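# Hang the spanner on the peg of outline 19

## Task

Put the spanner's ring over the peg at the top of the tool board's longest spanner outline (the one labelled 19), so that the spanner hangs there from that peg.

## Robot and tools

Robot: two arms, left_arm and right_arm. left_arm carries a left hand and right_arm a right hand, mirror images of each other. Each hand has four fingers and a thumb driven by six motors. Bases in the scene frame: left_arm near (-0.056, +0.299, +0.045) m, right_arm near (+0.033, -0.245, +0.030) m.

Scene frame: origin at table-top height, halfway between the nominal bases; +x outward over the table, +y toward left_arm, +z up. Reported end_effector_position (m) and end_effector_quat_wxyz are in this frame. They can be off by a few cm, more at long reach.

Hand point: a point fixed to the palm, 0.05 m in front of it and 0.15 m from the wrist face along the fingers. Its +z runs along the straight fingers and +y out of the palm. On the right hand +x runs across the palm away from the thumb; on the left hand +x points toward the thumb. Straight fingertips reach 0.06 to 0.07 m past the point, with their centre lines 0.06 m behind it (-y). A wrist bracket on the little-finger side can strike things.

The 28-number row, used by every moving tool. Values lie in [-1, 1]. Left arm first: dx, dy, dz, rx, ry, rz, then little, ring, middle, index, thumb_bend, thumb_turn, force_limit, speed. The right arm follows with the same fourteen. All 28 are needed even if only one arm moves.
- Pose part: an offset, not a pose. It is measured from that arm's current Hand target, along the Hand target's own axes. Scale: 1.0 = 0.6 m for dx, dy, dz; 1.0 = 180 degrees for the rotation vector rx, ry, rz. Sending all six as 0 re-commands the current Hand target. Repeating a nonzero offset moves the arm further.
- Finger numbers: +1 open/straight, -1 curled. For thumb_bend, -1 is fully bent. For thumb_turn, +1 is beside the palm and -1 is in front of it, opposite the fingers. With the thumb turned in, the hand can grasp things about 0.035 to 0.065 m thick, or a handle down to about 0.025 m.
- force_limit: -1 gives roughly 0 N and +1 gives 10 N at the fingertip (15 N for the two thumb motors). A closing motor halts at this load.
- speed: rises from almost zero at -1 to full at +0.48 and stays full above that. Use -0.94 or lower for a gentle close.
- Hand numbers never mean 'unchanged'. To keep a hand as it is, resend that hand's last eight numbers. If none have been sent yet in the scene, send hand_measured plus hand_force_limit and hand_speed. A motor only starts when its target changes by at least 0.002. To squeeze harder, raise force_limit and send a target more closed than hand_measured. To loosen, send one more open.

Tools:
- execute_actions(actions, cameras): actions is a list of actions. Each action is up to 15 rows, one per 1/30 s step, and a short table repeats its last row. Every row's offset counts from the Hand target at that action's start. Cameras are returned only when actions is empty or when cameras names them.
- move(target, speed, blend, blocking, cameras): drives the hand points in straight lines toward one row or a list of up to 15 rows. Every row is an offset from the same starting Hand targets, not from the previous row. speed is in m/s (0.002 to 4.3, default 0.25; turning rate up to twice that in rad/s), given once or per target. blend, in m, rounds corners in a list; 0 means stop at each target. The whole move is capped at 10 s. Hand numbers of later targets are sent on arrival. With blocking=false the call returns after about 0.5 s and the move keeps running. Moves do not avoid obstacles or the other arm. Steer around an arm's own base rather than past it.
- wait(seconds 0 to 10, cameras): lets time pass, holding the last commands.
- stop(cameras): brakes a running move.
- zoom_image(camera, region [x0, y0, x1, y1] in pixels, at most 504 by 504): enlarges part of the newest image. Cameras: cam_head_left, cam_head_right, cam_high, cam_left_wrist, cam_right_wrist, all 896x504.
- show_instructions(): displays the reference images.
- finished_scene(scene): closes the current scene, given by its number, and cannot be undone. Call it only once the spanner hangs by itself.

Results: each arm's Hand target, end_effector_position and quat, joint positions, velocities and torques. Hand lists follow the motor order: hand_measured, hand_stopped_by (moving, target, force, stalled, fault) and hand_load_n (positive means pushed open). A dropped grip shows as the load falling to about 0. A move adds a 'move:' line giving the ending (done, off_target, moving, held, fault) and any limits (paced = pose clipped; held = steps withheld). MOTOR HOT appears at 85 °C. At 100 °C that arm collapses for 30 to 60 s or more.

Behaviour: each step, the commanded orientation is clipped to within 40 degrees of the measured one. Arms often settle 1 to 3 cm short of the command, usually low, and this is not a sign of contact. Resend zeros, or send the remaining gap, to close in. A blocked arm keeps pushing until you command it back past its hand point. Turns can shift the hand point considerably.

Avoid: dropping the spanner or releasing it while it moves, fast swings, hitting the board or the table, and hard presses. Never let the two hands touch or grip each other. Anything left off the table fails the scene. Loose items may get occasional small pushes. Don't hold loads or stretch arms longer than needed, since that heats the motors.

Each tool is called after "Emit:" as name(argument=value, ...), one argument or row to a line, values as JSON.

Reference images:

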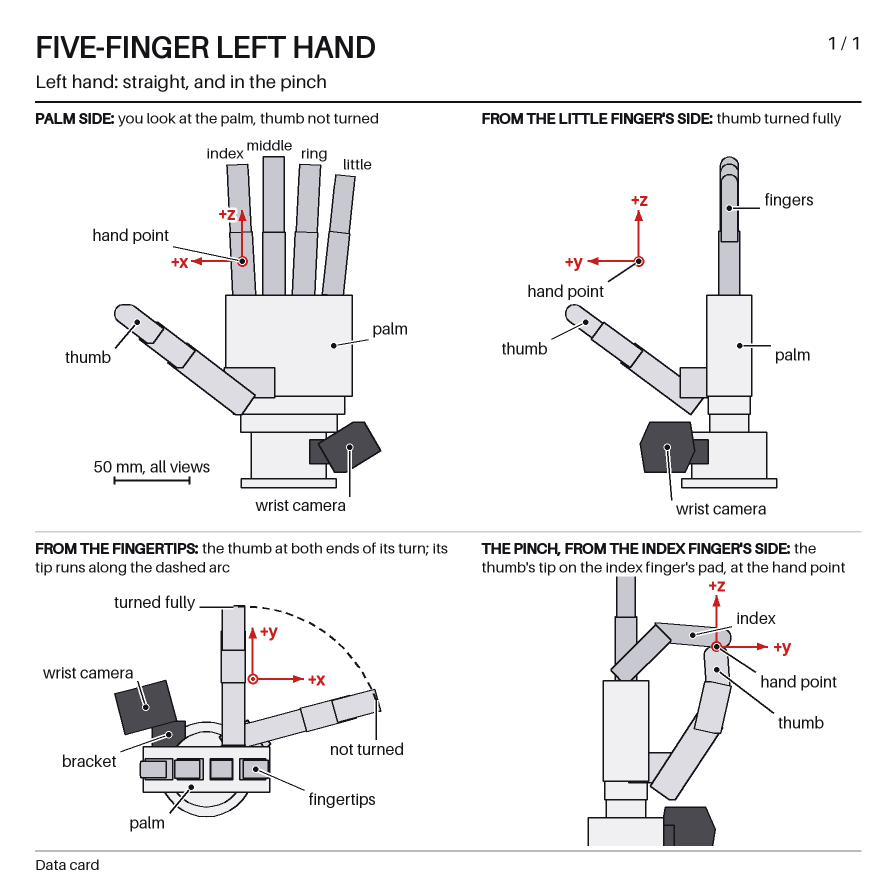

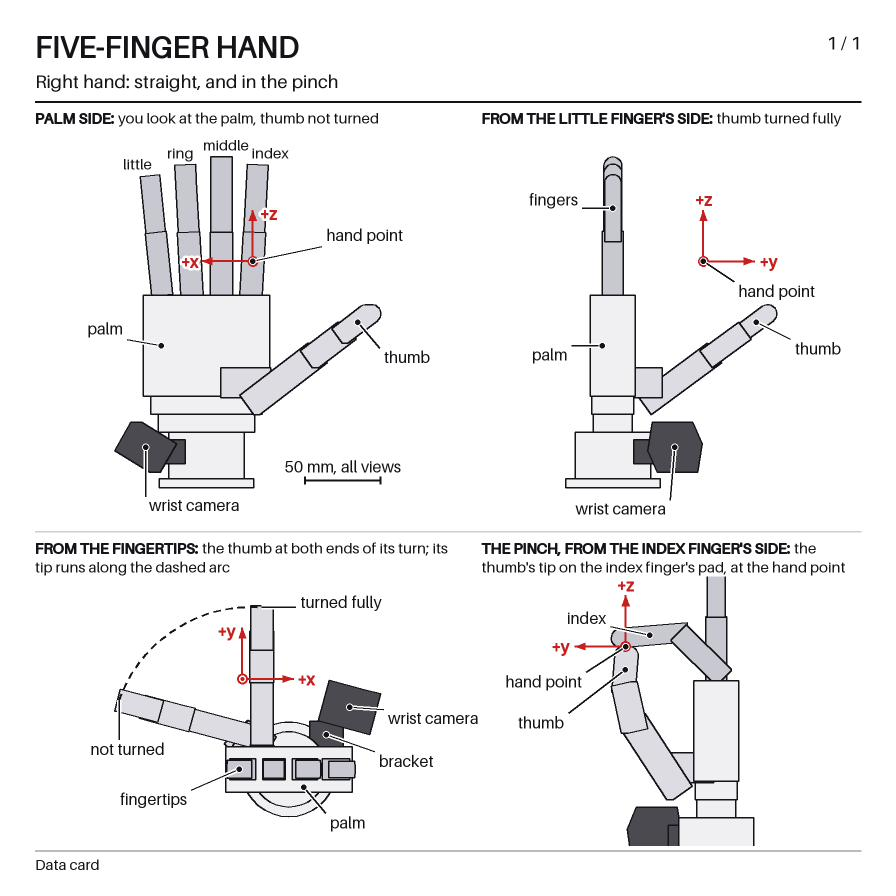

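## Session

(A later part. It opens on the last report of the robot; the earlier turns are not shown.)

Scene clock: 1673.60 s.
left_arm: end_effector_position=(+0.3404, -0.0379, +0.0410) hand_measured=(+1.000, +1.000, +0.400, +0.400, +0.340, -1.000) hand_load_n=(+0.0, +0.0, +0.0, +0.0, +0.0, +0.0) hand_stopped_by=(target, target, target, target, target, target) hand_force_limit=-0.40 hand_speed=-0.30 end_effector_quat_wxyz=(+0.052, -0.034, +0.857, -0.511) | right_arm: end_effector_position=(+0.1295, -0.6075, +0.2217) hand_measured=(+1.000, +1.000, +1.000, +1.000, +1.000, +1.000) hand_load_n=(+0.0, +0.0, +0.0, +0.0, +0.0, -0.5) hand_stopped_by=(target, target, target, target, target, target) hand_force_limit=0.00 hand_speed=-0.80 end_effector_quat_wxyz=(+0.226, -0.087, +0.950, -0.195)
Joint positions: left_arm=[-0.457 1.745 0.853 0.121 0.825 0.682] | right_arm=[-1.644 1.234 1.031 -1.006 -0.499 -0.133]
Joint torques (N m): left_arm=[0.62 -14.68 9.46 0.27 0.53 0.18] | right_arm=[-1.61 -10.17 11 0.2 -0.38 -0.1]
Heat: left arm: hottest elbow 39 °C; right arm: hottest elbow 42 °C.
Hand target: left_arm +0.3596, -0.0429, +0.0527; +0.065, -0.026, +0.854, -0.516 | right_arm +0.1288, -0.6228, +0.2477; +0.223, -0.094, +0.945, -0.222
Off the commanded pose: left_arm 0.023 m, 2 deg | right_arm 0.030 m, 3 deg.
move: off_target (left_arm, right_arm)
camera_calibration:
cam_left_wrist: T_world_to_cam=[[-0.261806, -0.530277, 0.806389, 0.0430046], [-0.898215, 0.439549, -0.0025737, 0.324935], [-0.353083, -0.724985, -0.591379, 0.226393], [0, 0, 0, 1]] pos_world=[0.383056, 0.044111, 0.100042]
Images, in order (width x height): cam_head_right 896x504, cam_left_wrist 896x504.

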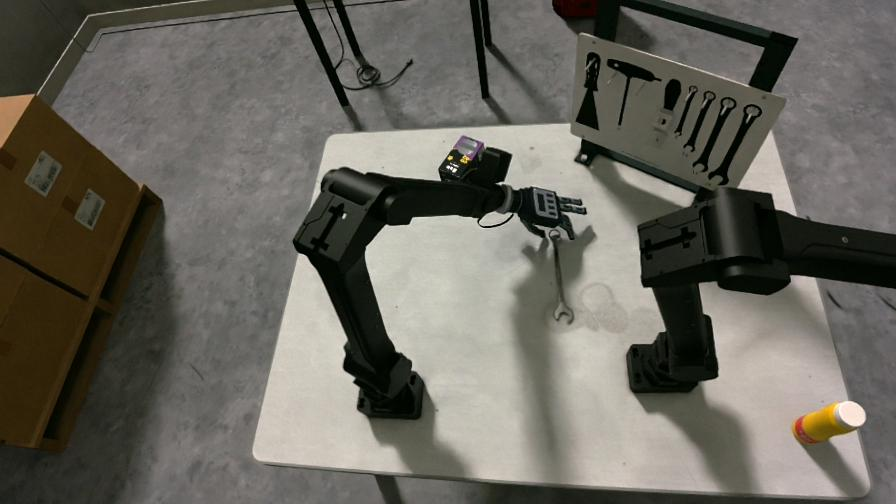

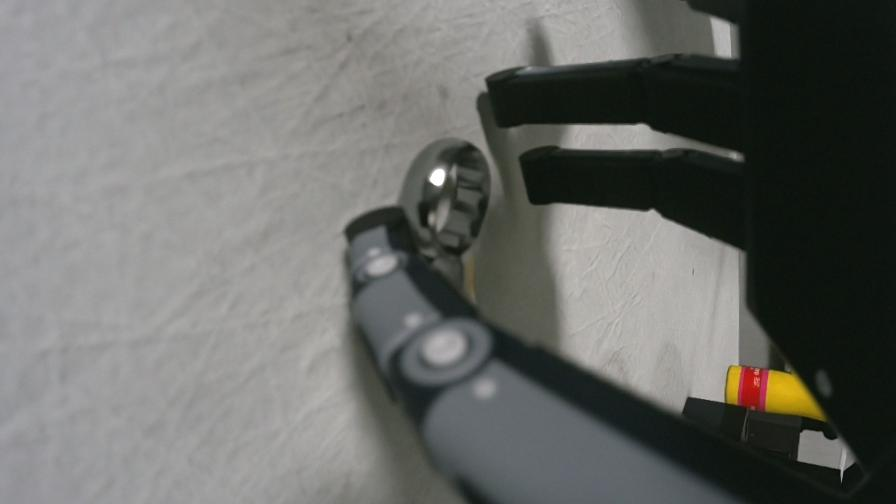

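Emit:
execute_actions(
  actions=[
    [[0,0,0,0,0,0,1,1,-0.3,-0.3,0.34,-1,-0.5,-0.8,0,0,0,0,0,0,1,1,1,1,1,1,0,-0.8]],
    [[0,0,0,0,0,0,1,1,-0.3,-0.3,0.34,-1,-0.5,-0.8,0,0,0,0,0,0,1,1,1,1,1,1,0,-0.8]],
    [[0,0,0,0,0,0,1,1,-0.3,-0.3,0.34,-1,-0.5,-0.8,0,0,0,0,0,0,1,1,1,1,1,1,0,-0.8]],
    [[0,0,0,0,0,0,1,1,-0.3,-0.3,0.34,-1,-0.5,-0.8,0,0,0,0,0,0,1,1,1,1,1,1,0,-0.8]],
  ],
  cameras=["cam_head_right","cam_left_wrist"],
)

Scene clock: 1691.47 s.
left_arm: end_effector_position=(+0.3401, -0.0378, +0.0409) hand_measured=(+1.000, +1.000, -0.004, -0.078, +0.342, -1.000) hand_load_n=(+0.0, +0.0, +1.0, +1.5, +2.0, +0.0) hand_stopped_by=(target, target, force, force, target, target) hand_force_limit=-0.50 hand_speed=-0.80 end_effector_quat_wxyz=(+0.052, -0.032, +0.857, -0.511) | right_arm: end_effector_position=(+0.1295, -0.6075, +0.2217) hand_measured=(+1.000, +1.000, +1.000, +1.000, +1.000, +1.000) hand_load_n=(-0.5, +0.0, +0.0, +0.0, -0.5, +0.0) hand_stopped_by=(target, target, target, target, target, target) hand_force_limit=0.00 hand_speed=-0.80 end_effector_quat_wxyz=(+0.226, -0.087, +0.950, -0.195)
Joint positions: left_arm=[-0.457 1.745 0.853 0.12 0.826 0.685] | right_arm=[-1.644 1.234 1.031 -1.006 -0.499 -0.133]
Joint torques (N m): left_arm=[0.56 -14.74 9.44 0.28 0.48 0.17] | right_arm=[-1.55 -10.4 11.03 0.18 -0.38 -0.1]
Heat: left arm: hottest elbow 39 °C; right arm: hottest elbow 42 °C.
Hand target: left_arm +0.3596, -0.0429, +0.0527; +0.065, -0.026, +0.854, -0.516 | right_arm +0.1288, -0.6228, +0.2477; +0.223, -0.094, +0.945, -0.222
Off the commanded pose: left_arm 0.023 m, 2 deg | right_arm 0.030 m, 3 deg.
Step readings (end_effector_position of left_arm | right_arm):
0: (+0.3403, -0.0378, +0.0409) | (+0.1295, -0.6075, +0.2217)
1: (+0.3403, -0.0378, +0.0409) | (+0.1295, -0.6075, +0.2217)
2: (+0.3403, -0.0378, +0.0409) | (+0.1295, -0.6075, +0.2217)
4: (+0.3403, -0.0378, +0.0409) | (+0.1295, -0.6075, +0.2217)
8: (+0.3403, -0.0378, +0.0409) | (+0.1295, -0.6075, +0.2217)
15: (+0.3403, -0.0378, +0.0409) | (+0.1295, -0.6075, +0.2217)
16: (+0.3403, -0.0378, +0.0409) | (+0.1295, -0.6075, +0.2217)
17: (+0.3403, -0.0378, +0.0409) | (+0.1295, -0.6075, +0.2217)
19: (+0.3403, -0.0378, +0.0409) | (+0.1295, -0.6075, +0.2217)
23: (+0.3403, -0.0378, +0.0409) | (+0.1295, -0.6075, +0.2217)
30: (+0.3401, -0.0378, +0.0409) | (+0.1295, -0.6075, +0.2217)
31: (+0.3401, -0.0378, +0.0409) | (+0.1295, -0.6075, +0.2217)
32: (+0.3401, -0.0378, +0.0409) | (+0.1295, -0.6075, +0.2217)
34: (+0.3401, -0.0378, +0.0409) | (+0.1295, -0.6075, +0.2217)
38: (+0.3401, -0.0378, +0.0409) | (+0.1295, -0.6075, +0.2217)
45: (+0.3401, -0.0378, +0.0409) | (+0.1295, -0.6075, +0.2217)
46: (+0.3401, -0.0378, +0.0409) | (+0.1295, -0.6075, +0.2217)
47: (+0.3401, -0.0378, +0.0409) | (+0.1295, -0.6075, +0.2217)
49: (+0.3401, -0.0378, +0.0409) | (+0.1295, -0.6075, +0.2217)
53: (+0.3401, -0.0378, +0.0409) | (+0.1295, -0.6075, +0.2217)
60: (+0.3401, -0.0378, +0.0409) | (+0.1295, -0.6075, +0.2217)
camera_calibration:
cam_left_wrist: T_world_to_cam=[[-0.263739, -0.52957, 0.806224, 0.0437054], [-0.897173, 0.441667, -0.00338129, 0.324383], [-0.354292, -0.724214, -0.5916, 0.226641], [0, 0, 0, 1]] pos_world=[0.382852, 0.0440126, 0.0999417]
Images, in order (width x height): cam_head_right 896x504, cam_left_wrist 896x504.

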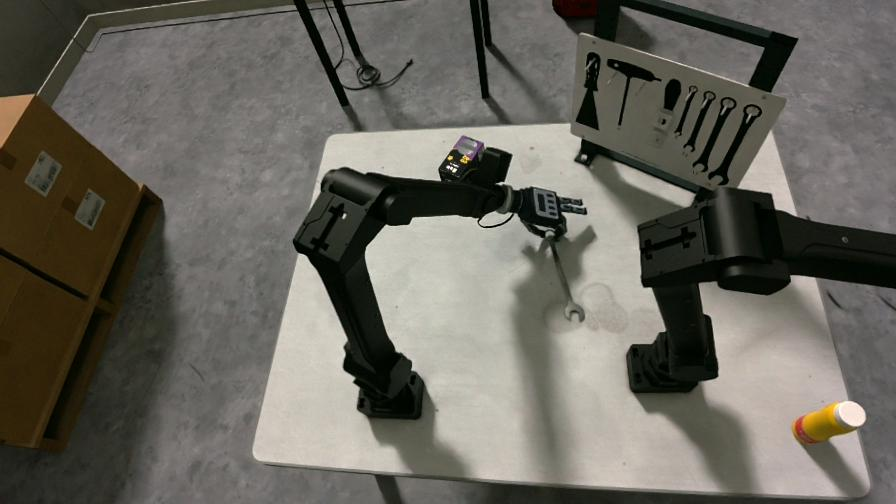

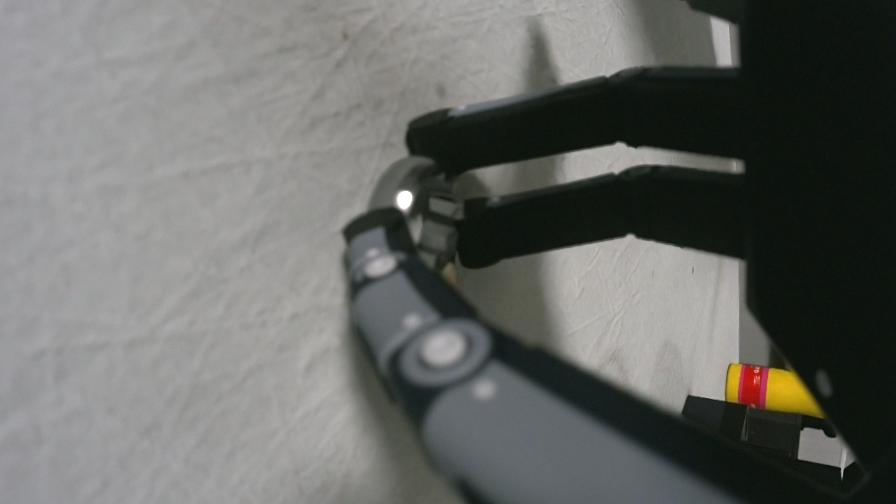

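Emit:
zoom_image(
  camera="cam_left_wrist",
  region=[300, 80, 560, 320],
)

Emit:
zoom_image(
  camera="cam_head_right",
  region=[520, 180, 600, 260],
)

Scaled by 1.938 from the camera's 896x504 image, which has a finer 1280x720 frame.

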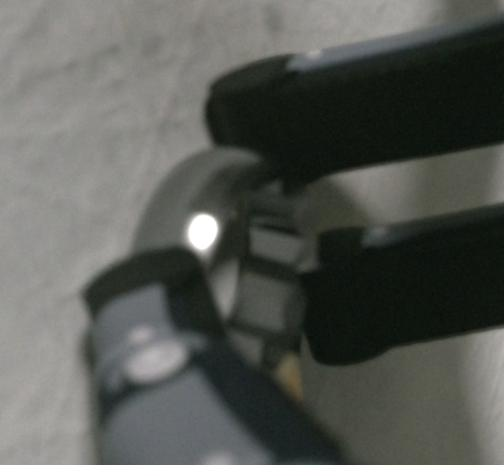

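Scaled by 6.300 from the camera's 896x504 image, which has a finer 1280x720 frame.

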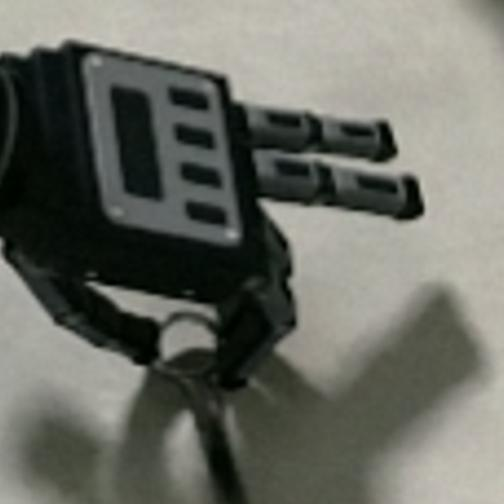

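Emit:
execute_actions(
  actions=[
    [[0,0,0,0,0,0,1,1,-0.32,-0.38,0.34,-1,-0.25,-0.9,0,0,0,0,0,0,1,1,1,1,1,1,0,-0.8]],
    [[0,0,0,0,0,0,1,1,-0.32,-0.38,0.34,-1,-0.25,-0.9,0,0,0,0,0,0,1,1,1,1,1,1,0,-0.8]],
  ],
)

Scene clock: 1700.07 s.
left_arm: end_effector_position=(+0.3459, -0.0398, +0.0454) hand_measured=(+1.000, +1.000, -0.318, -0.380, +0.340, -1.000) hand_load_n=(-0.5, +0.0, +4.5, +0.0, +1.0, +0.0) hand_stopped_by=(target, target, force, target, target, target) hand_force_limit=-0.25 hand_speed=-0.90 end_effector_quat_wxyz=(+0.057, -0.029, +0.856, -0.514) | right_arm: end_effector_position=(+0.1295, -0.6075, +0.2217) hand_measured=(+1.000, +1.000, +1.000, +1.000, +1.000, +1.000) hand_load_n=(+0.0, +0.0, +0.0, +0.0, +0.0, +0.0) hand_stopped_by=(target, target, target, target, target, target) hand_force_limit=0.00 hand_speed=-0.80 end_effector_quat_wxyz=(+0.226, -0.087, +0.950, -0.195)
Joint positions: left_arm=[-0.455 1.745 0.865 0.12 0.828 0.687] | right_arm=[-1.644 1.234 1.031 -1.006 -0.499 -0.133]
Joint torques (N m): left_arm=[0.44 -14.8 8.65 0.35 0.39 0.14] | right_arm=[-1.55 -10.4 11.06 0.13 -0.38 -0.1]
Heat: left arm: hottest elbow 40 °C; right arm: hottest elbow 42 °C.
Hand target: left_arm +0.3595, -0.0429, +0.0527; +0.065, -0.026, +0.854, -0.516 | right_arm +0.1288, -0.6228, +0.2477; +0.223, -0.094, +0.945, -0.222
Off the commanded pose: left_arm 0.016 m, 1 deg | right_arm 0.030 m, 3 deg.
Step readings (end_effector_position of left_arm | right_arm):
0: (+0.3401, -0.0378, +0.0409) | (+0.1295, -0.6075, +0.2217)
1: (+0.3401, -0.0378, +0.0409) | (+0.1295, -0.6075, +0.2217)
2: (+0.3401, -0.0378, +0.0409) | (+0.1295, -0.6075, +0.2217)
4: (+0.3401, -0.0378, +0.0409) | (+0.1295, -0.6075, +0.2217)
8: (+0.3412, -0.0389, +0.0424) | (+0.1295, -0.6075, +0.2217)
15: (+0.3461, -0.0398, +0.0455) | (+0.1295, -0.6075, +0.2217)
16: (+0.3459, -0.0398, +0.0454) | (+0.1295, -0.6075, +0.2217)
17: (+0.3459, -0.0398, +0.0454) | (+0.1295, -0.6075, +0.2217)
19: (+0.3459, -0.0398, +0.0454) | (+0.1295, -0.6075, +0.2217)
23: (+0.3459, -0.0398, +0.0454) | (+0.1295, -0.6075, +0.2217)
30: (+0.3459, -0.0398, +0.0454) | (+0.1295, -0.6075, +0.2217)

Emit:
execute_actions(
  actions=[],
  cameras=["cam_head_right","cam_left_wrist"],
)

Emit:
zoom_image(
  camera="cam_left_wrist",
  region=[300, 80, 560, 320],
)

Emit:
zoom_image(
  camera="cam_head_right",
  region=[520, 180, 600, 260],
)

Scene clock: 1702.40 s.
left_arm: end_effector_position=(+0.3459, -0.0398, +0.0454) hand_measured=(+1.000, +1.000, -0.318, -0.380, +0.340, -1.000) hand_load_n=(+0.0, +0.0, +4.5, +0.0, +1.0, +0.0) hand_stopped_by=(target, target, force, target, target, target) hand_force_limit=-0.25 hand_speed=-0.90 end_effector_quat_wxyz=(+0.057, -0.029, +0.856, -0.514) | right_arm: end_effector_position=(+0.1295, -0.6075, +0.2217) hand_measured=(+1.000, +1.000, +1.000, +1.000, +1.000, +1.000) hand_load_n=(+0.0, +0.0, +0.0, -0.5, +0.0, +0.0) hand_stopped_by=(target, target, target, target, target, target) hand_force_limit=0.00 hand_speed=-0.80 end_effector_quat_wxyz=(+0.226, -0.087, +0.950, -0.195)
Joint positions: left_arm=[-0.455 1.745 0.865 0.12 0.828 0.687] | right_arm=[-1.644 1.234 1.031 -1.006 -0.499 -0.133]
Joint velocities: within noise
Joint torques (N m): left_arm=[0.5 -14.74 8.64 0.35 0.4 0.15] | right_arm=[-1.67 -10.23 11.03 0.18 -0.39 -0.1]
Heat: left arm: hottest elbow 40 °C; right arm: hottest elbow 42 °C.
Hand target: left_arm +0.3595, -0.0429, +0.0527; +0.065, -0.026, +0.854, -0.516 | right_arm +0.1288, -0.6228, +0.2477; +0.223, -0.094, +0.945, -0.222
Off the commanded pose: left_arm 0.016 m, 1 deg | right_arm 0.030 m, 3 deg.
camera_calibration:
cam_left_wrist: T_world_to_cam=[[-0.274167, -0.52436, 0.80615, 0.0443501], [-0.896605, 0.442501, -0.0171055, 0.330965], [-0.347753, -0.727488, -0.591463, 0.227636], [0, 0, 0, 1]] pos_world=[0.388065, 0.0424056, 0.104547]
Images, in order (width x height): cam_head_right 896x504, cam_left_wrist 896x504.

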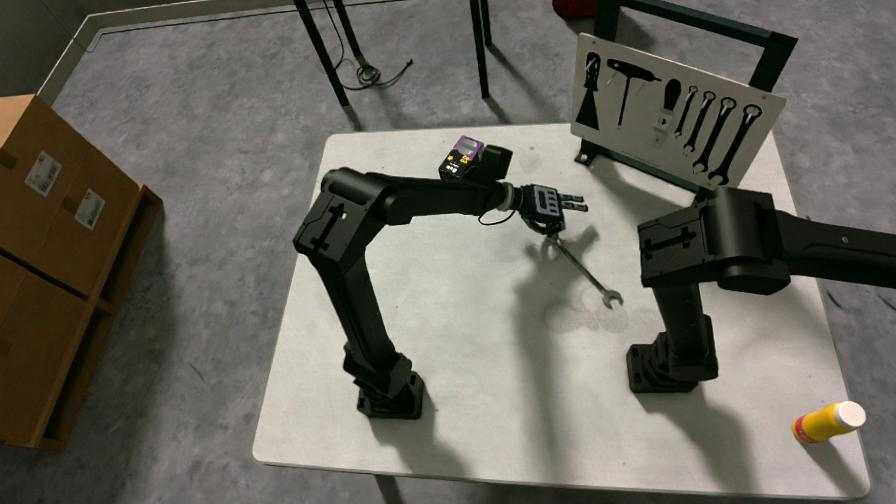

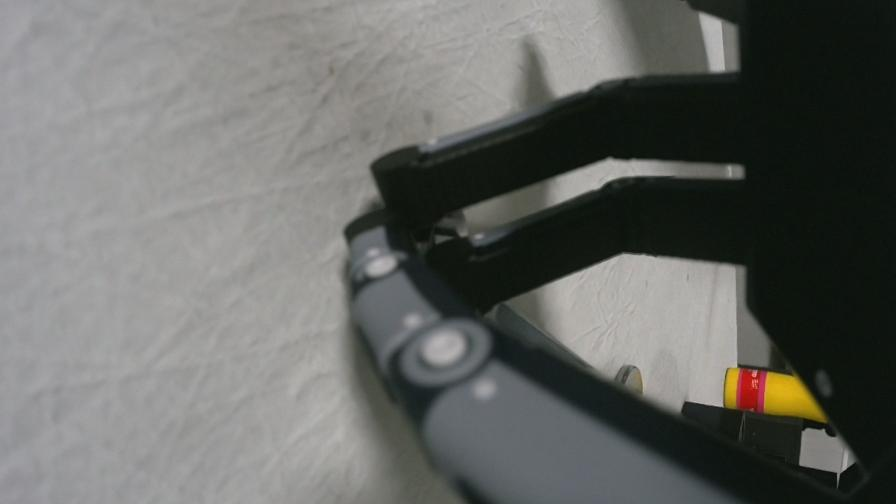

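Scaled by 1.938 from the camera's 896x504 image, which has a finer 1280x720 frame.

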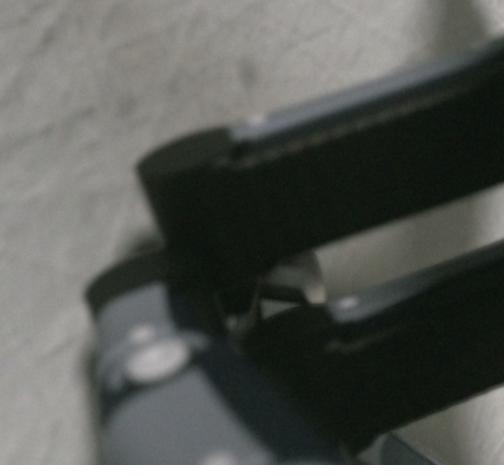

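Scaled by 6.300 from the camera's 896x504 image, which has a finer 1280x720 frame.

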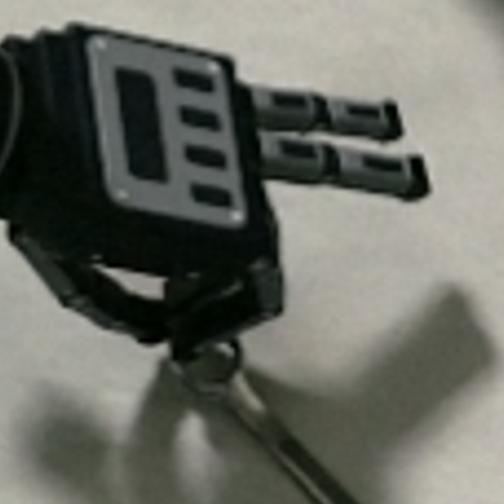

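Emit:
execute_actions(
  actions=[
    [[0,0,0,0,0,0,1,1,0.8,0.5,0.2,-1,-0.4,0,0,0,0,0,0,0,1,1,1,1,1,1,0,-0.8]],
    [[-0.0057,-0.0586,-0.0313,0,0,0,1,1,0.8,0.5,0.2,-1,-0.4,0,0,0,0,0,0,0,1,1,1,1,1,1,0,-0.8]],
  ],
  cameras=["cam_head_right","cam_left_wrist"],
)

Emit:
zoom_image(
  camera="cam_head_right",
  region=[520, 180, 640, 320],
)

Scene clock: 1731.40 s.
left_arm: end_effector_position=(+0.3426, -0.0375, +0.0764) hand_measured=(+1.000, +1.000, +0.800, +0.500, +0.200, -1.000) hand_load_n=(+0.0, +0.0, +0.0, +0.0, +0.0, +0.0) hand_stopped_by=(target, target, target, target, target, target) hand_force_limit=-0.40 hand_speed=0.00 end_effector_quat_wxyz=(+0.051, -0.034, +0.858, -0.510) | right_arm: end_effector_position=(+0.1295, -0.6075, +0.2217) hand_measured=(+1.000, +1.000, +1.000, +1.000, +1.000, +1.000) hand_load_n=(+0.0, +0.0, +0.0, +0.0, +0.0, +0.0) hand_stopped_by=(target, target, target, target, target, target) hand_force_limit=0.00 hand_speed=-0.80 end_effector_quat_wxyz=(+0.226, -0.087, +0.950, -0.195)
Joint positions: left_arm=[-0.454 1.67 0.884 0.009 0.827 0.687] | right_arm=[-1.644 1.234 1.031 -1.006 -0.499 -0.133]
Joint torques (N m): left_arm=[0.44 -15.09 9.87 0.24 0.5 0.15] | right_arm=[-1.61 -10.29 11.02 0.18 -0.38 -0.08]
Heat: left arm: hottest elbow 41 °C; right arm: hottest elbow 42 °C.
Hand target: left_arm +0.3596, -0.0424, +0.0928; +0.065, -0.026, +0.854, -0.516 | right_arm +0.1288, -0.6228, +0.2477; +0.223, -0.094, +0.945, -0.222
Off the commanded pose: left_arm 0.024 m, 2 deg | right_arm 0.030 m, 3 deg.
Step readings (end_effector_position of left_arm | right_arm):
0: (+0.3459, -0.0398, +0.0454) | (+0.1295, -0.6075, +0.2217)
1: (+0.3459, -0.0398, +0.0454) | (+0.1295, -0.6075, +0.2217)
2: (+0.3459, -0.0398, +0.0454) | (+0.1295, -0.6075, +0.2217)
4: (+0.3460, -0.0397, +0.0454) | (+0.1295, -0.6075, +0.2217)
8: (+0.3460, -0.0397, +0.0454) | (+0.1295, -0.6075, +0.2217)
15: (+0.3463, -0.0394, +0.0454) | (+0.1295, -0.6075, +0.2217)
16: (+0.3446, -0.0385, +0.0458) | (+0.1295, -0.6075, +0.2217)
17: (+0.3409, -0.0367, +0.0465) | (+0.1295, -0.6075, +0.2217)
19: (+0.3364, -0.0345, +0.0534) | (+0.1295, -0.6075, +0.2217)
23: (+0.3391, -0.0358, +0.0706) | (+0.1295, -0.6075, +0.2217)
30: (+0.3427, -0.0375, +0.0764) | (+0.1295, -0.6075, +0.2217)
camera_calibration:
cam_left_wrist: T_world_to_cam=[[-0.261015, -0.531801, 0.805642, 0.0149798], [-0.89769, 0.440628, 0.0000201109, 0.326487], [-0.354999, -0.723211, -0.592403, 0.249177], [0, 0, 0, 1]] pos_world=[0.385451, 0.0443147, 0.135538]
Images, in order (width x height): cam_head_right 896x504, cam_left_wrist 896x504.

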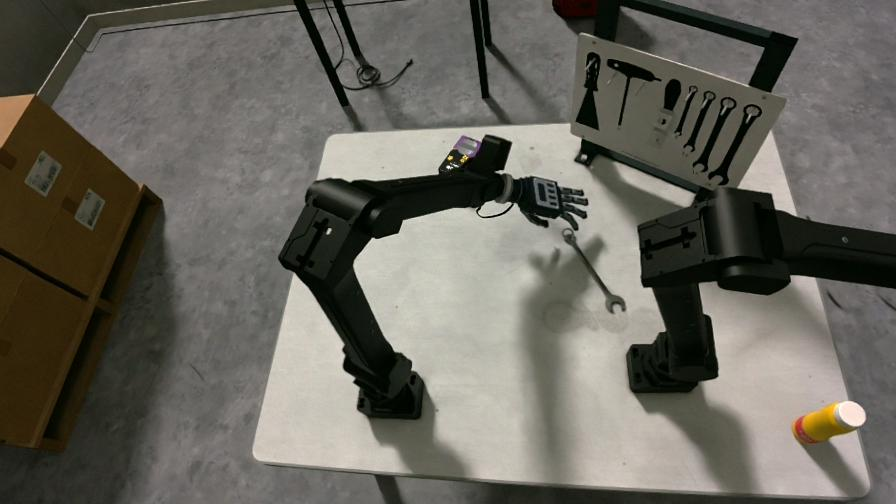

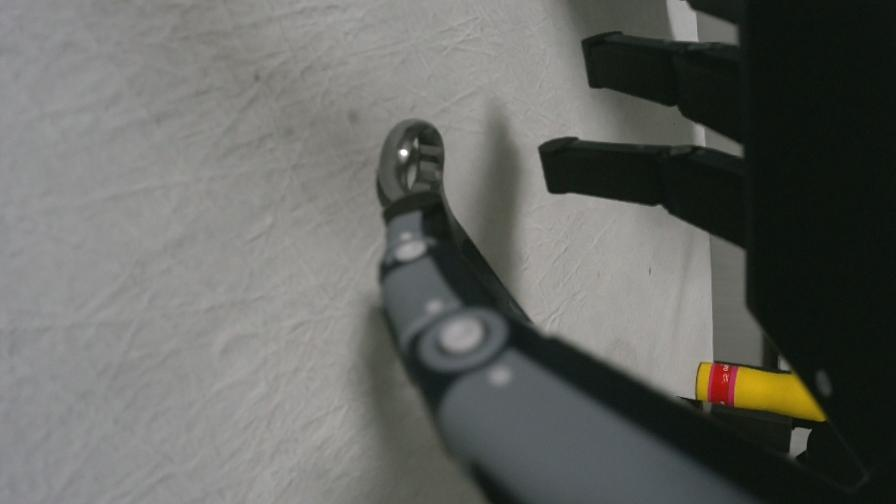

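Scaled by 3.600 from the camera's 896x504 image, which has a finer 1280x720 frame.

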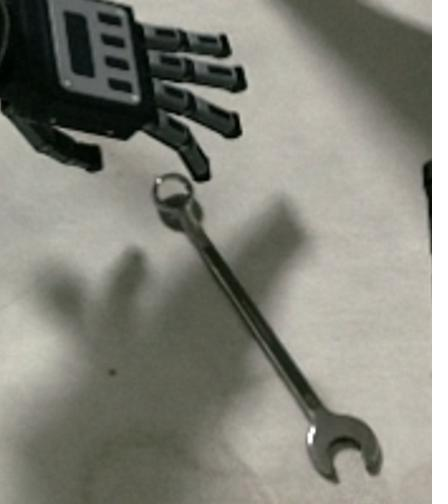

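Emit:
move(
  target=[0.0009,-0.0183,0.0624,-0.0104,-0.1074,-0.0574,1,1,1,0.4,0.34,-0.9,-0.4,0,0,0,0,0,0,0,1,1,1,1,1,1,0,-0.8],
  speed=0.15,
  cameras=["cam_head_right","cam_left_wrist"],
)

Emit:
zoom_image(
  camera="cam_head_right",
  region=[530, 180, 610, 260],
)

Scene clock: 1758.50 s.
left_arm: end_effector_position=(+0.3635, -0.0770, +0.0722) hand_measured=(+1.000, +1.000, +1.000, +0.400, +0.340, -0.900) hand_load_n=(+0.0, +0.0, +0.0, +0.0, +0.0, +0.0) hand_stopped_by=(target, target, target, target, target, target) hand_force_limit=-0.40 hand_speed=0.00 end_effector_quat_wxyz=(+0.152, -0.193, +0.841, -0.482) | right_arm: end_effector_position=(+0.1295, -0.6075, +0.2217) hand_measured=(+1.000, +1.000, +1.000, +1.000, +1.000, +1.000) hand_load_n=(+0.0, +0.0, +0.0, +0.0, +0.0, +0.0) hand_stopped_by=(target, target, target, target, target, target) hand_force_limit=0.00 hand_speed=-0.80 end_effector_quat_wxyz=(+0.226, -0.087, +0.950, -0.195)
Joint positions: left_arm=[-0.59 1.669 0.83 0.279 0.398 0.319] | right_arm=[-1.644 1.234 1.031 -1.006 -0.499 -0.133]
Joint torques (N m): left_arm=[-0.32 -16.62 6.17 2.07 0.13 0.03] | right_arm=[-1.49 -10.34 11.04 0.17 -0.39 -0.09]
Heat: left arm: hottest elbow 40 °C; right arm: hottest elbow 42 °C.
Hand target: left_arm +0.3641, -0.0805, +0.0851; +0.161, -0.190, +0.833, -0.494 | right_arm +0.1288, -0.6228, +0.2477; +0.223, -0.094, +0.945, -0.222
Off the commanded pose: left_arm 0.013 m, 2 deg | right_arm 0.030 m, 3 deg.
move: off_target (left_arm, right_arm)
camera_calibration:
cam_left_wrist: T_world_to_cam=[[-0.0485667, -0.609261, 0.791481, -0.079467], [-0.997294, 0.0733669, -0.00471987, 0.370905], [-0.0551928, -0.789568, -0.611175, 0.112794], [0, 0, 0, 1]] pos_world=[0.372268, 0.0134303, 0.133584]
Images, in order (width x height): cam_head_right 896x504, cam_left_wrist 896x504.

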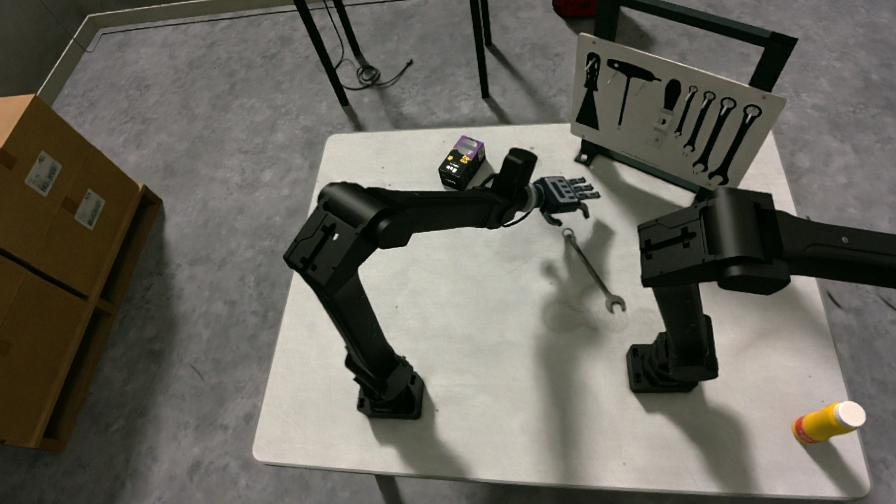

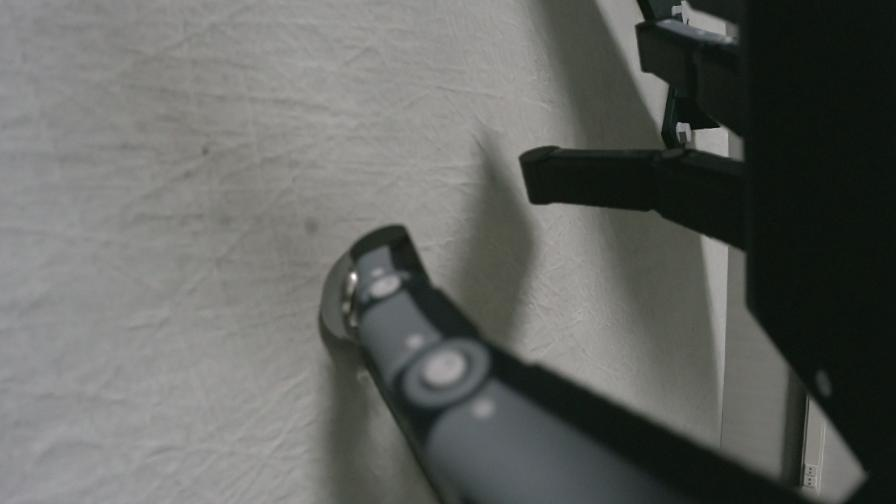

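Scaled by 6.300 from the camera's 896x504 image, which has a finer 1280x720 frame.

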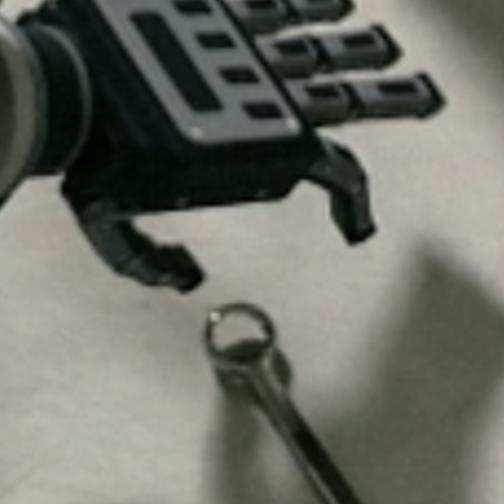

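Emit:
move(
  target=[0.0150,0.0405,-0.0070,0,0,0,1,1,1,0.4,0.34,-0.9,-0.4,0,0,0,0,0,0,0,1,1,1,1,1,1,0,-0.8],
  speed=0.1,
  cameras=["cam_head_right","cam_left_wrist"],
)

Emit:
zoom_image(
  camera="cam_head_right",
  region=[530, 180, 610, 260],
)

Scene clock: 1767.63 s.
left_arm: end_effector_position=(+0.3495, -0.0679, +0.0584) hand_measured=(+1.000, +1.000, +1.000, +0.400, +0.340, -0.900) hand_load_n=(+0.0, +0.0, +0.0, +0.0, +0.0, +0.0) hand_stopped_by=(target, target, target, target, target, target) hand_force_limit=-0.40 hand_speed=0.00 end_effector_quat_wxyz=(+0.155, -0.191, +0.839, -0.485) | right_arm: end_effector_position=(+0.1295, -0.6075, +0.2217) hand_measured=(+1.000, +1.000, +1.000, +1.000, +1.000, +1.000) hand_load_n=(+0.0, +0.0, +0.0, +0.0, +0.0, -0.5) hand_stopped_by=(target, target, target, target, target, target) hand_force_limit=0.00 hand_speed=-0.80 end_effector_quat_wxyz=(+0.226, -0.087, +0.950, -0.195)
Joint positions: left_arm=[-0.59 1.669 0.766 0.354 0.398 0.319] | right_arm=[-1.644 1.234 1.031 -1.006 -0.499 -0.133]
Joint torques (N m): left_arm=[-0.32 -14.74 5.97 2.09 0.15 0.02] | right_arm=[-1.67 -10.34 11.08 0.21 -0.38 -0.1]
Heat: left arm: hottest elbow 39 °C; right arm: hottest elbow 42 °C.
Hand target: left_arm +0.3504, -0.0709, +0.0648; +0.161, -0.190, +0.833, -0.494 | right_arm +0.1288, -0.6228, +0.2477; +0.223, -0.094, +0.945, -0.222
Off the commanded pose: left_arm 0.007 m, 1 deg | right_arm 0.030 m, 3 deg.
move: off_target (right_arm)
camera_calibration:
cam_left_wrist: T_world_to_cam=[[-0.0556201, -0.604363, 0.794766, -0.0610628], [-0.99722, 0.0731486, -0.0141641, 0.356798], [-0.0495757, -0.793344, -0.606751, 0.108308], [0, 0, 0, 1]] pos_world=[0.35778, 0.0229222, 0.1193]
Images, in order (width x height): cam_head_right 896x504, cam_left_wrist 896x504.

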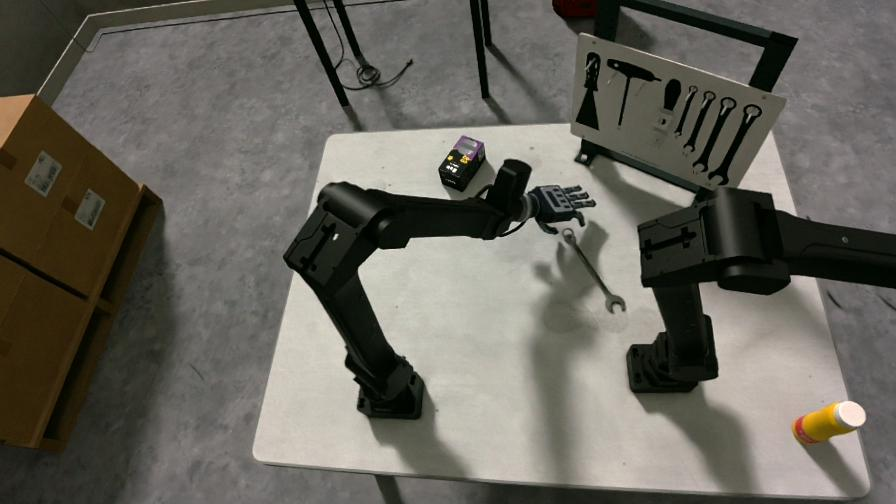

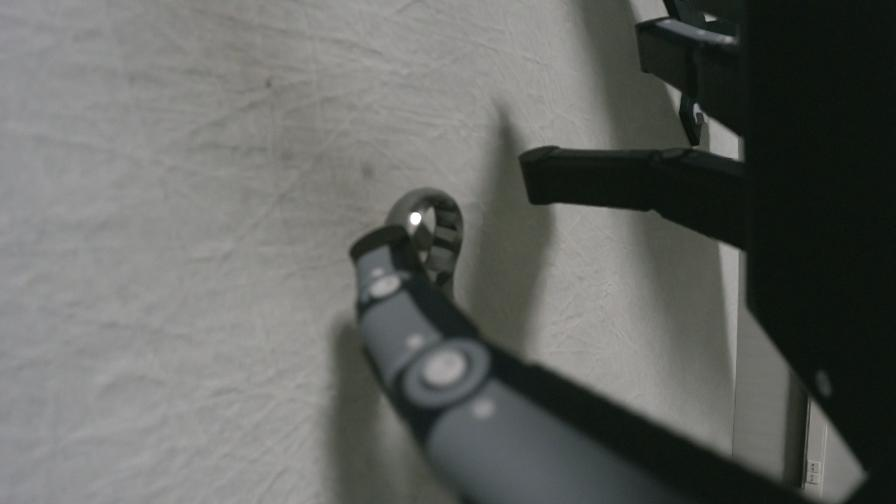

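Scaled by 6.300 from the camera's 896x504 image, which has a finer 1280x720 frame.

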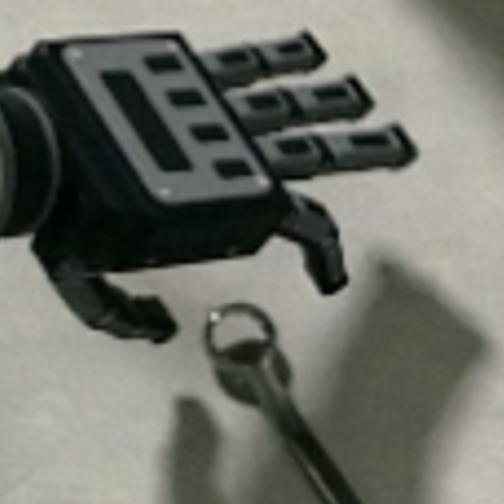

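Emit:
move(
  target=[0.0063,0.0213,0.0277,0,0,0,1,1,1,0.4,0.34,-0.9,-0.4,0,0,0,0,0,0,0,1,1,1,1,1,1,0,-0.8],
  speed=0.08,
  cameras=["cam_head_right","cam_left_wrist"],
)

Emit:
zoom_image(
  camera="cam_head_right",
  region=[530, 180, 610, 260],
)

Emit:
zoom_image(
  camera="cam_left_wrist",
  region=[300, 80, 560, 320],
)

Scene clock: 1776.93 s.
left_arm: end_effector_position=(+0.3521, -0.0746, +0.0491) hand_measured=(+1.000, +1.000, +1.000, +0.400, +0.340, -0.900) hand_load_n=(-0.5, +0.0, +0.0, +0.0, -0.5, +0.0) hand_stopped_by=(target, target, target, target, target, target) hand_force_limit=-0.40 hand_speed=0.00 end_effector_quat_wxyz=(+0.161, -0.190, +0.835, -0.490) | right_arm: end_effector_position=(+0.1295, -0.6075, +0.2217) hand_measured=(+1.000, +1.000, +1.000, +1.000, +1.000, +1.000) hand_load_n=(+0.0, +0.0, +0.0, +0.0, +0.0, -0.5) hand_stopped_by=(target, target, target, target, target, target) hand_force_limit=0.00 hand_speed=-0.80 end_effector_quat_wxyz=(+0.226, -0.087, +0.950, -0.195)
Joint positions: left_arm=[-0.601 1.705 0.766 0.411 0.386 0.311] | right_arm=[-1.644 1.234 1.031 -1.006 -0.499 -0.133]
Joint torques (N m): left_arm=[-0.62 -12.75 6.39 2.09 0.12 0.02] | right_arm=[-1.38 -10.23 11.02 0.17 -0.39 -0.09]
Heat: left arm: hottest elbow 39 °C; right arm: hottest elbow 42 °C.
Hand target: left_arm +0.3526, -0.0798, +0.0457; +0.161, -0.190, +0.833, -0.494 | right_arm +0.1288, -0.6228, +0.2477; +0.223, -0.094, +0.945, -0.222
Off the commanded pose: left_arm 0.006 m, 1 deg | right_arm 0.030 m, 3 deg.
move: off_target (right_arm)
camera_calibration:
cam_left_wrist: T_world_to_cam=[[-0.0654198, -0.597228, 0.799399, -0.0537753], [-0.997113, 0.0700807, -0.029243, 0.360184], [-0.0385577, -0.799004, -0.600088, 0.0928268], [0, 0, 0, 1]] pos_world=[0.359205, 0.0168109, 0.109225]
Images, in order (width x height): cam_head_right 896x504, cam_left_wrist 896x504.

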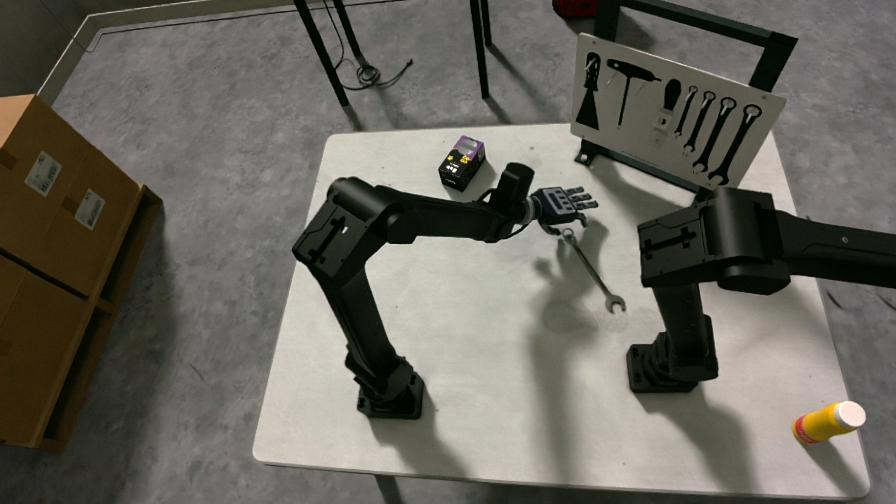

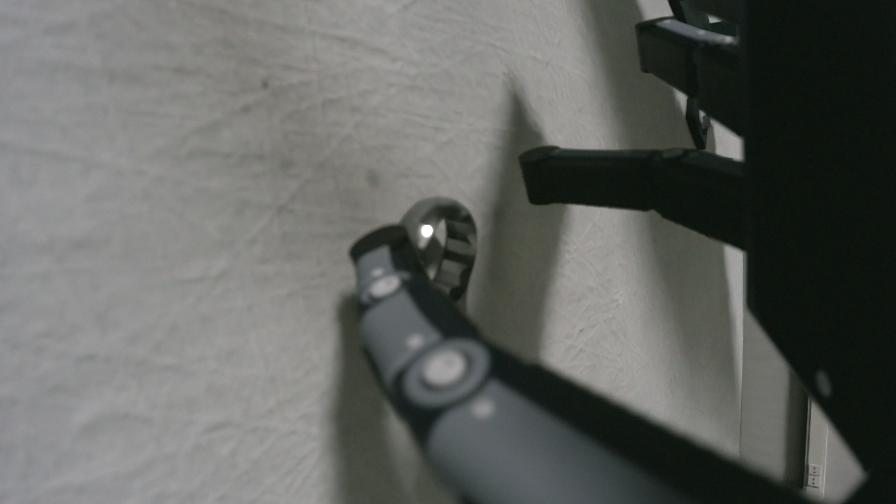

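Scaled by 6.300 from the camera's 896x504 image, which has a finer 1280x720 frame.

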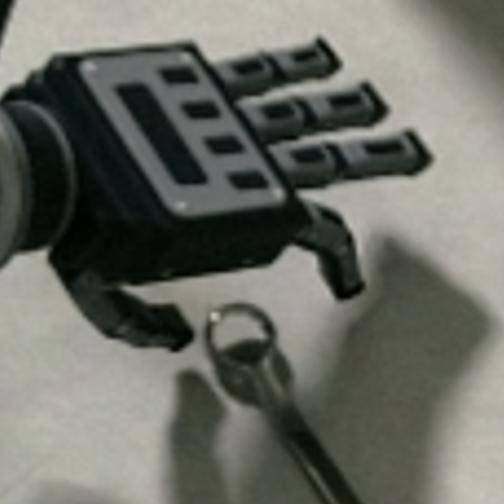

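Scaled by 1.938 from the camera's 896x504 image, which has a finer 1280x720 frame.

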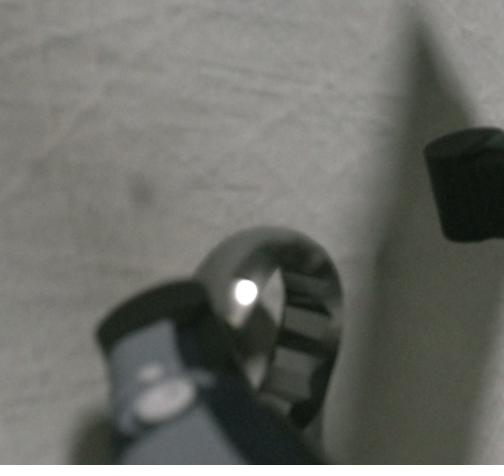

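Emit:
move(
  target=[0.0045,0.0080,0.0045,0,0,0,1,1,1,0.4,0.34,-0.75,-0.4,0,0,0,0,0,0,0,1,1,1,1,1,1,0,-0.8],
  speed=0.05,
  cameras=["cam_head_right","cam_left_wrist"],
)

Emit:
zoom_image(
  camera="cam_head_right",
  region=[540, 200, 600, 260],
)

Emit:
zoom_image(
  camera="cam_left_wrist",
  region=[300, 80, 560, 320],
)

Scene clock: 1810.03 s.
left_arm: end_effector_position=(+0.3533, -0.0770, +0.0481) hand_measured=(+1.000, +1.000, +1.000, +0.400, +0.340, -0.750) hand_load_n=(+0.0, -0.5, -0.5, +0.0, +0.0, +0.0) hand_stopped_by=(target, target, target, target, target, target) hand_force_limit=-0.40 hand_speed=0.00 end_effector_quat_wxyz=(+0.164, -0.189, +0.833, -0.493) | right_arm: end_effector_position=(+0.1295, -0.6075, +0.2217) hand_measured=(+1.000, +1.000, +1.000, +1.000, +1.000, +1.000) hand_load_n=(+0.0, +0.0, +0.0, +0.0, +0.0, +0.0) hand_stopped_by=(target, target, target, target, target, target) hand_force_limit=0.00 hand_speed=-0.80 end_effector_quat_wxyz=(+0.226, -0.087, +0.950, -0.195)
Joint positions: left_arm=[-0.605 1.714 0.766 0.43 0.383 0.309] | right_arm=[-1.644 1.234 1.031 -1.006 -0.499 -0.133]
Joint torques (N m): left_arm=[-0.67 -12.4 6.01 2.17 0.11 0.01] | right_arm=[-1.44 -10.29 11.04 0.2 -0.39 -0.08]
Heat: left arm: hottest elbow 38 °C; right arm: hottest elbow 43 °C.
Hand target: left_arm +0.3507, -0.0809, +0.0400; +0.161, -0.190, +0.833, -0.494 | right_arm +0.1288, -0.6228, +0.2477; +0.223, -0.094, +0.945, -0.222
Off the commanded pose: left_arm 0.009 m, 0 deg | right_arm 0.030 m, 3 deg.
move: off_target (right_arm)
camera_calibration:
cam_left_wrist: T_world_to_cam=[[-0.0713418, -0.592971, 0.802057, -0.0520241], [-0.996908, 0.0689461, -0.0377008, 0.361753], [-0.0329433, -0.802267, -0.596056, 0.0878692], [0, 0, 0, 1]] pos_world=[0.359818, 0.0147043, 0.10774]
Images, in order (width x height): cam_head_right 896x504, cam_left_wrist 896x504.

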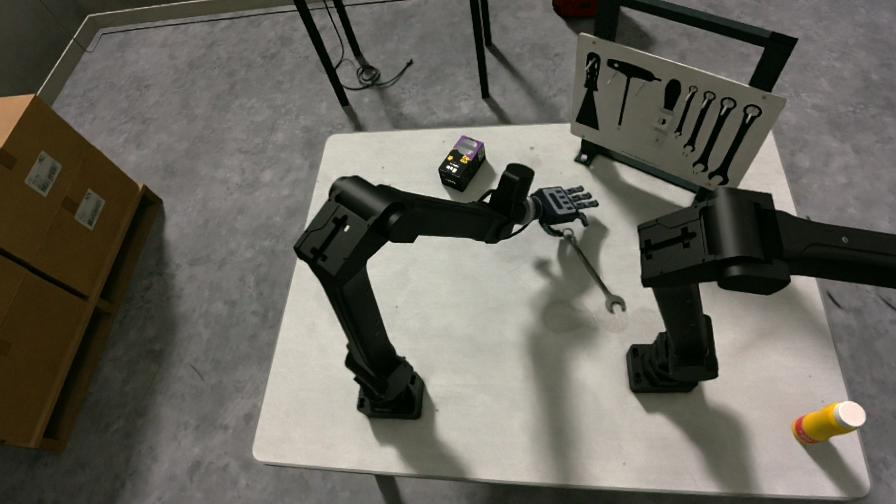

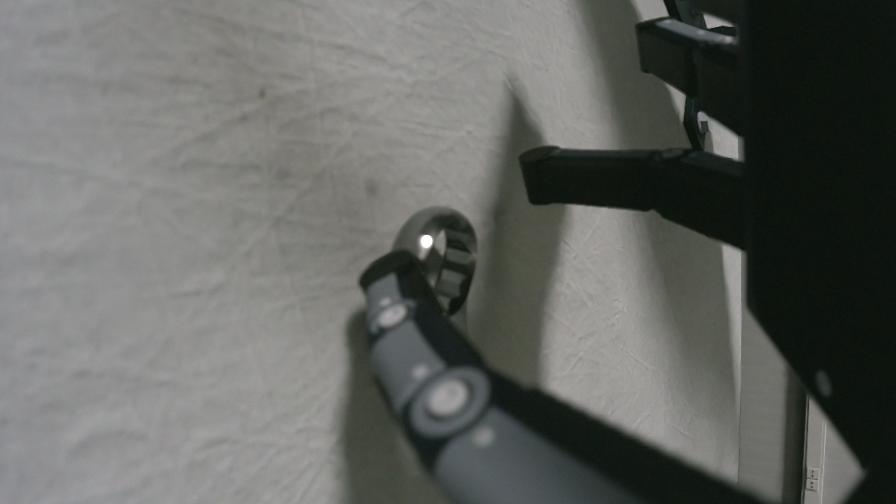

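Scaled by 8.400 from the camera's 896x504 image, which has a finer 1280x720 frame.

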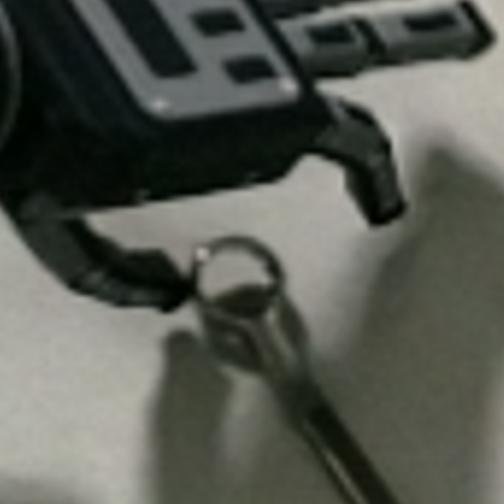

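Scaled by 1.938 from the camera's 896x504 image, which has a finer 1280x720 frame.

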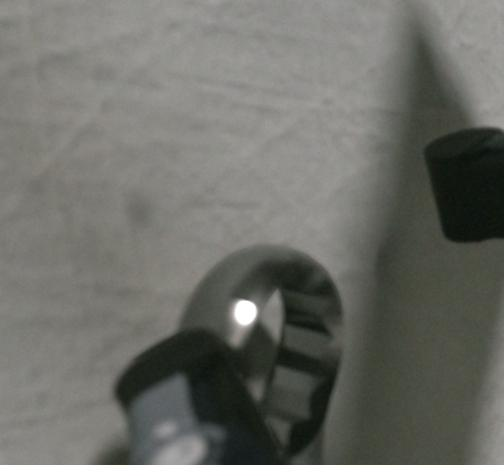

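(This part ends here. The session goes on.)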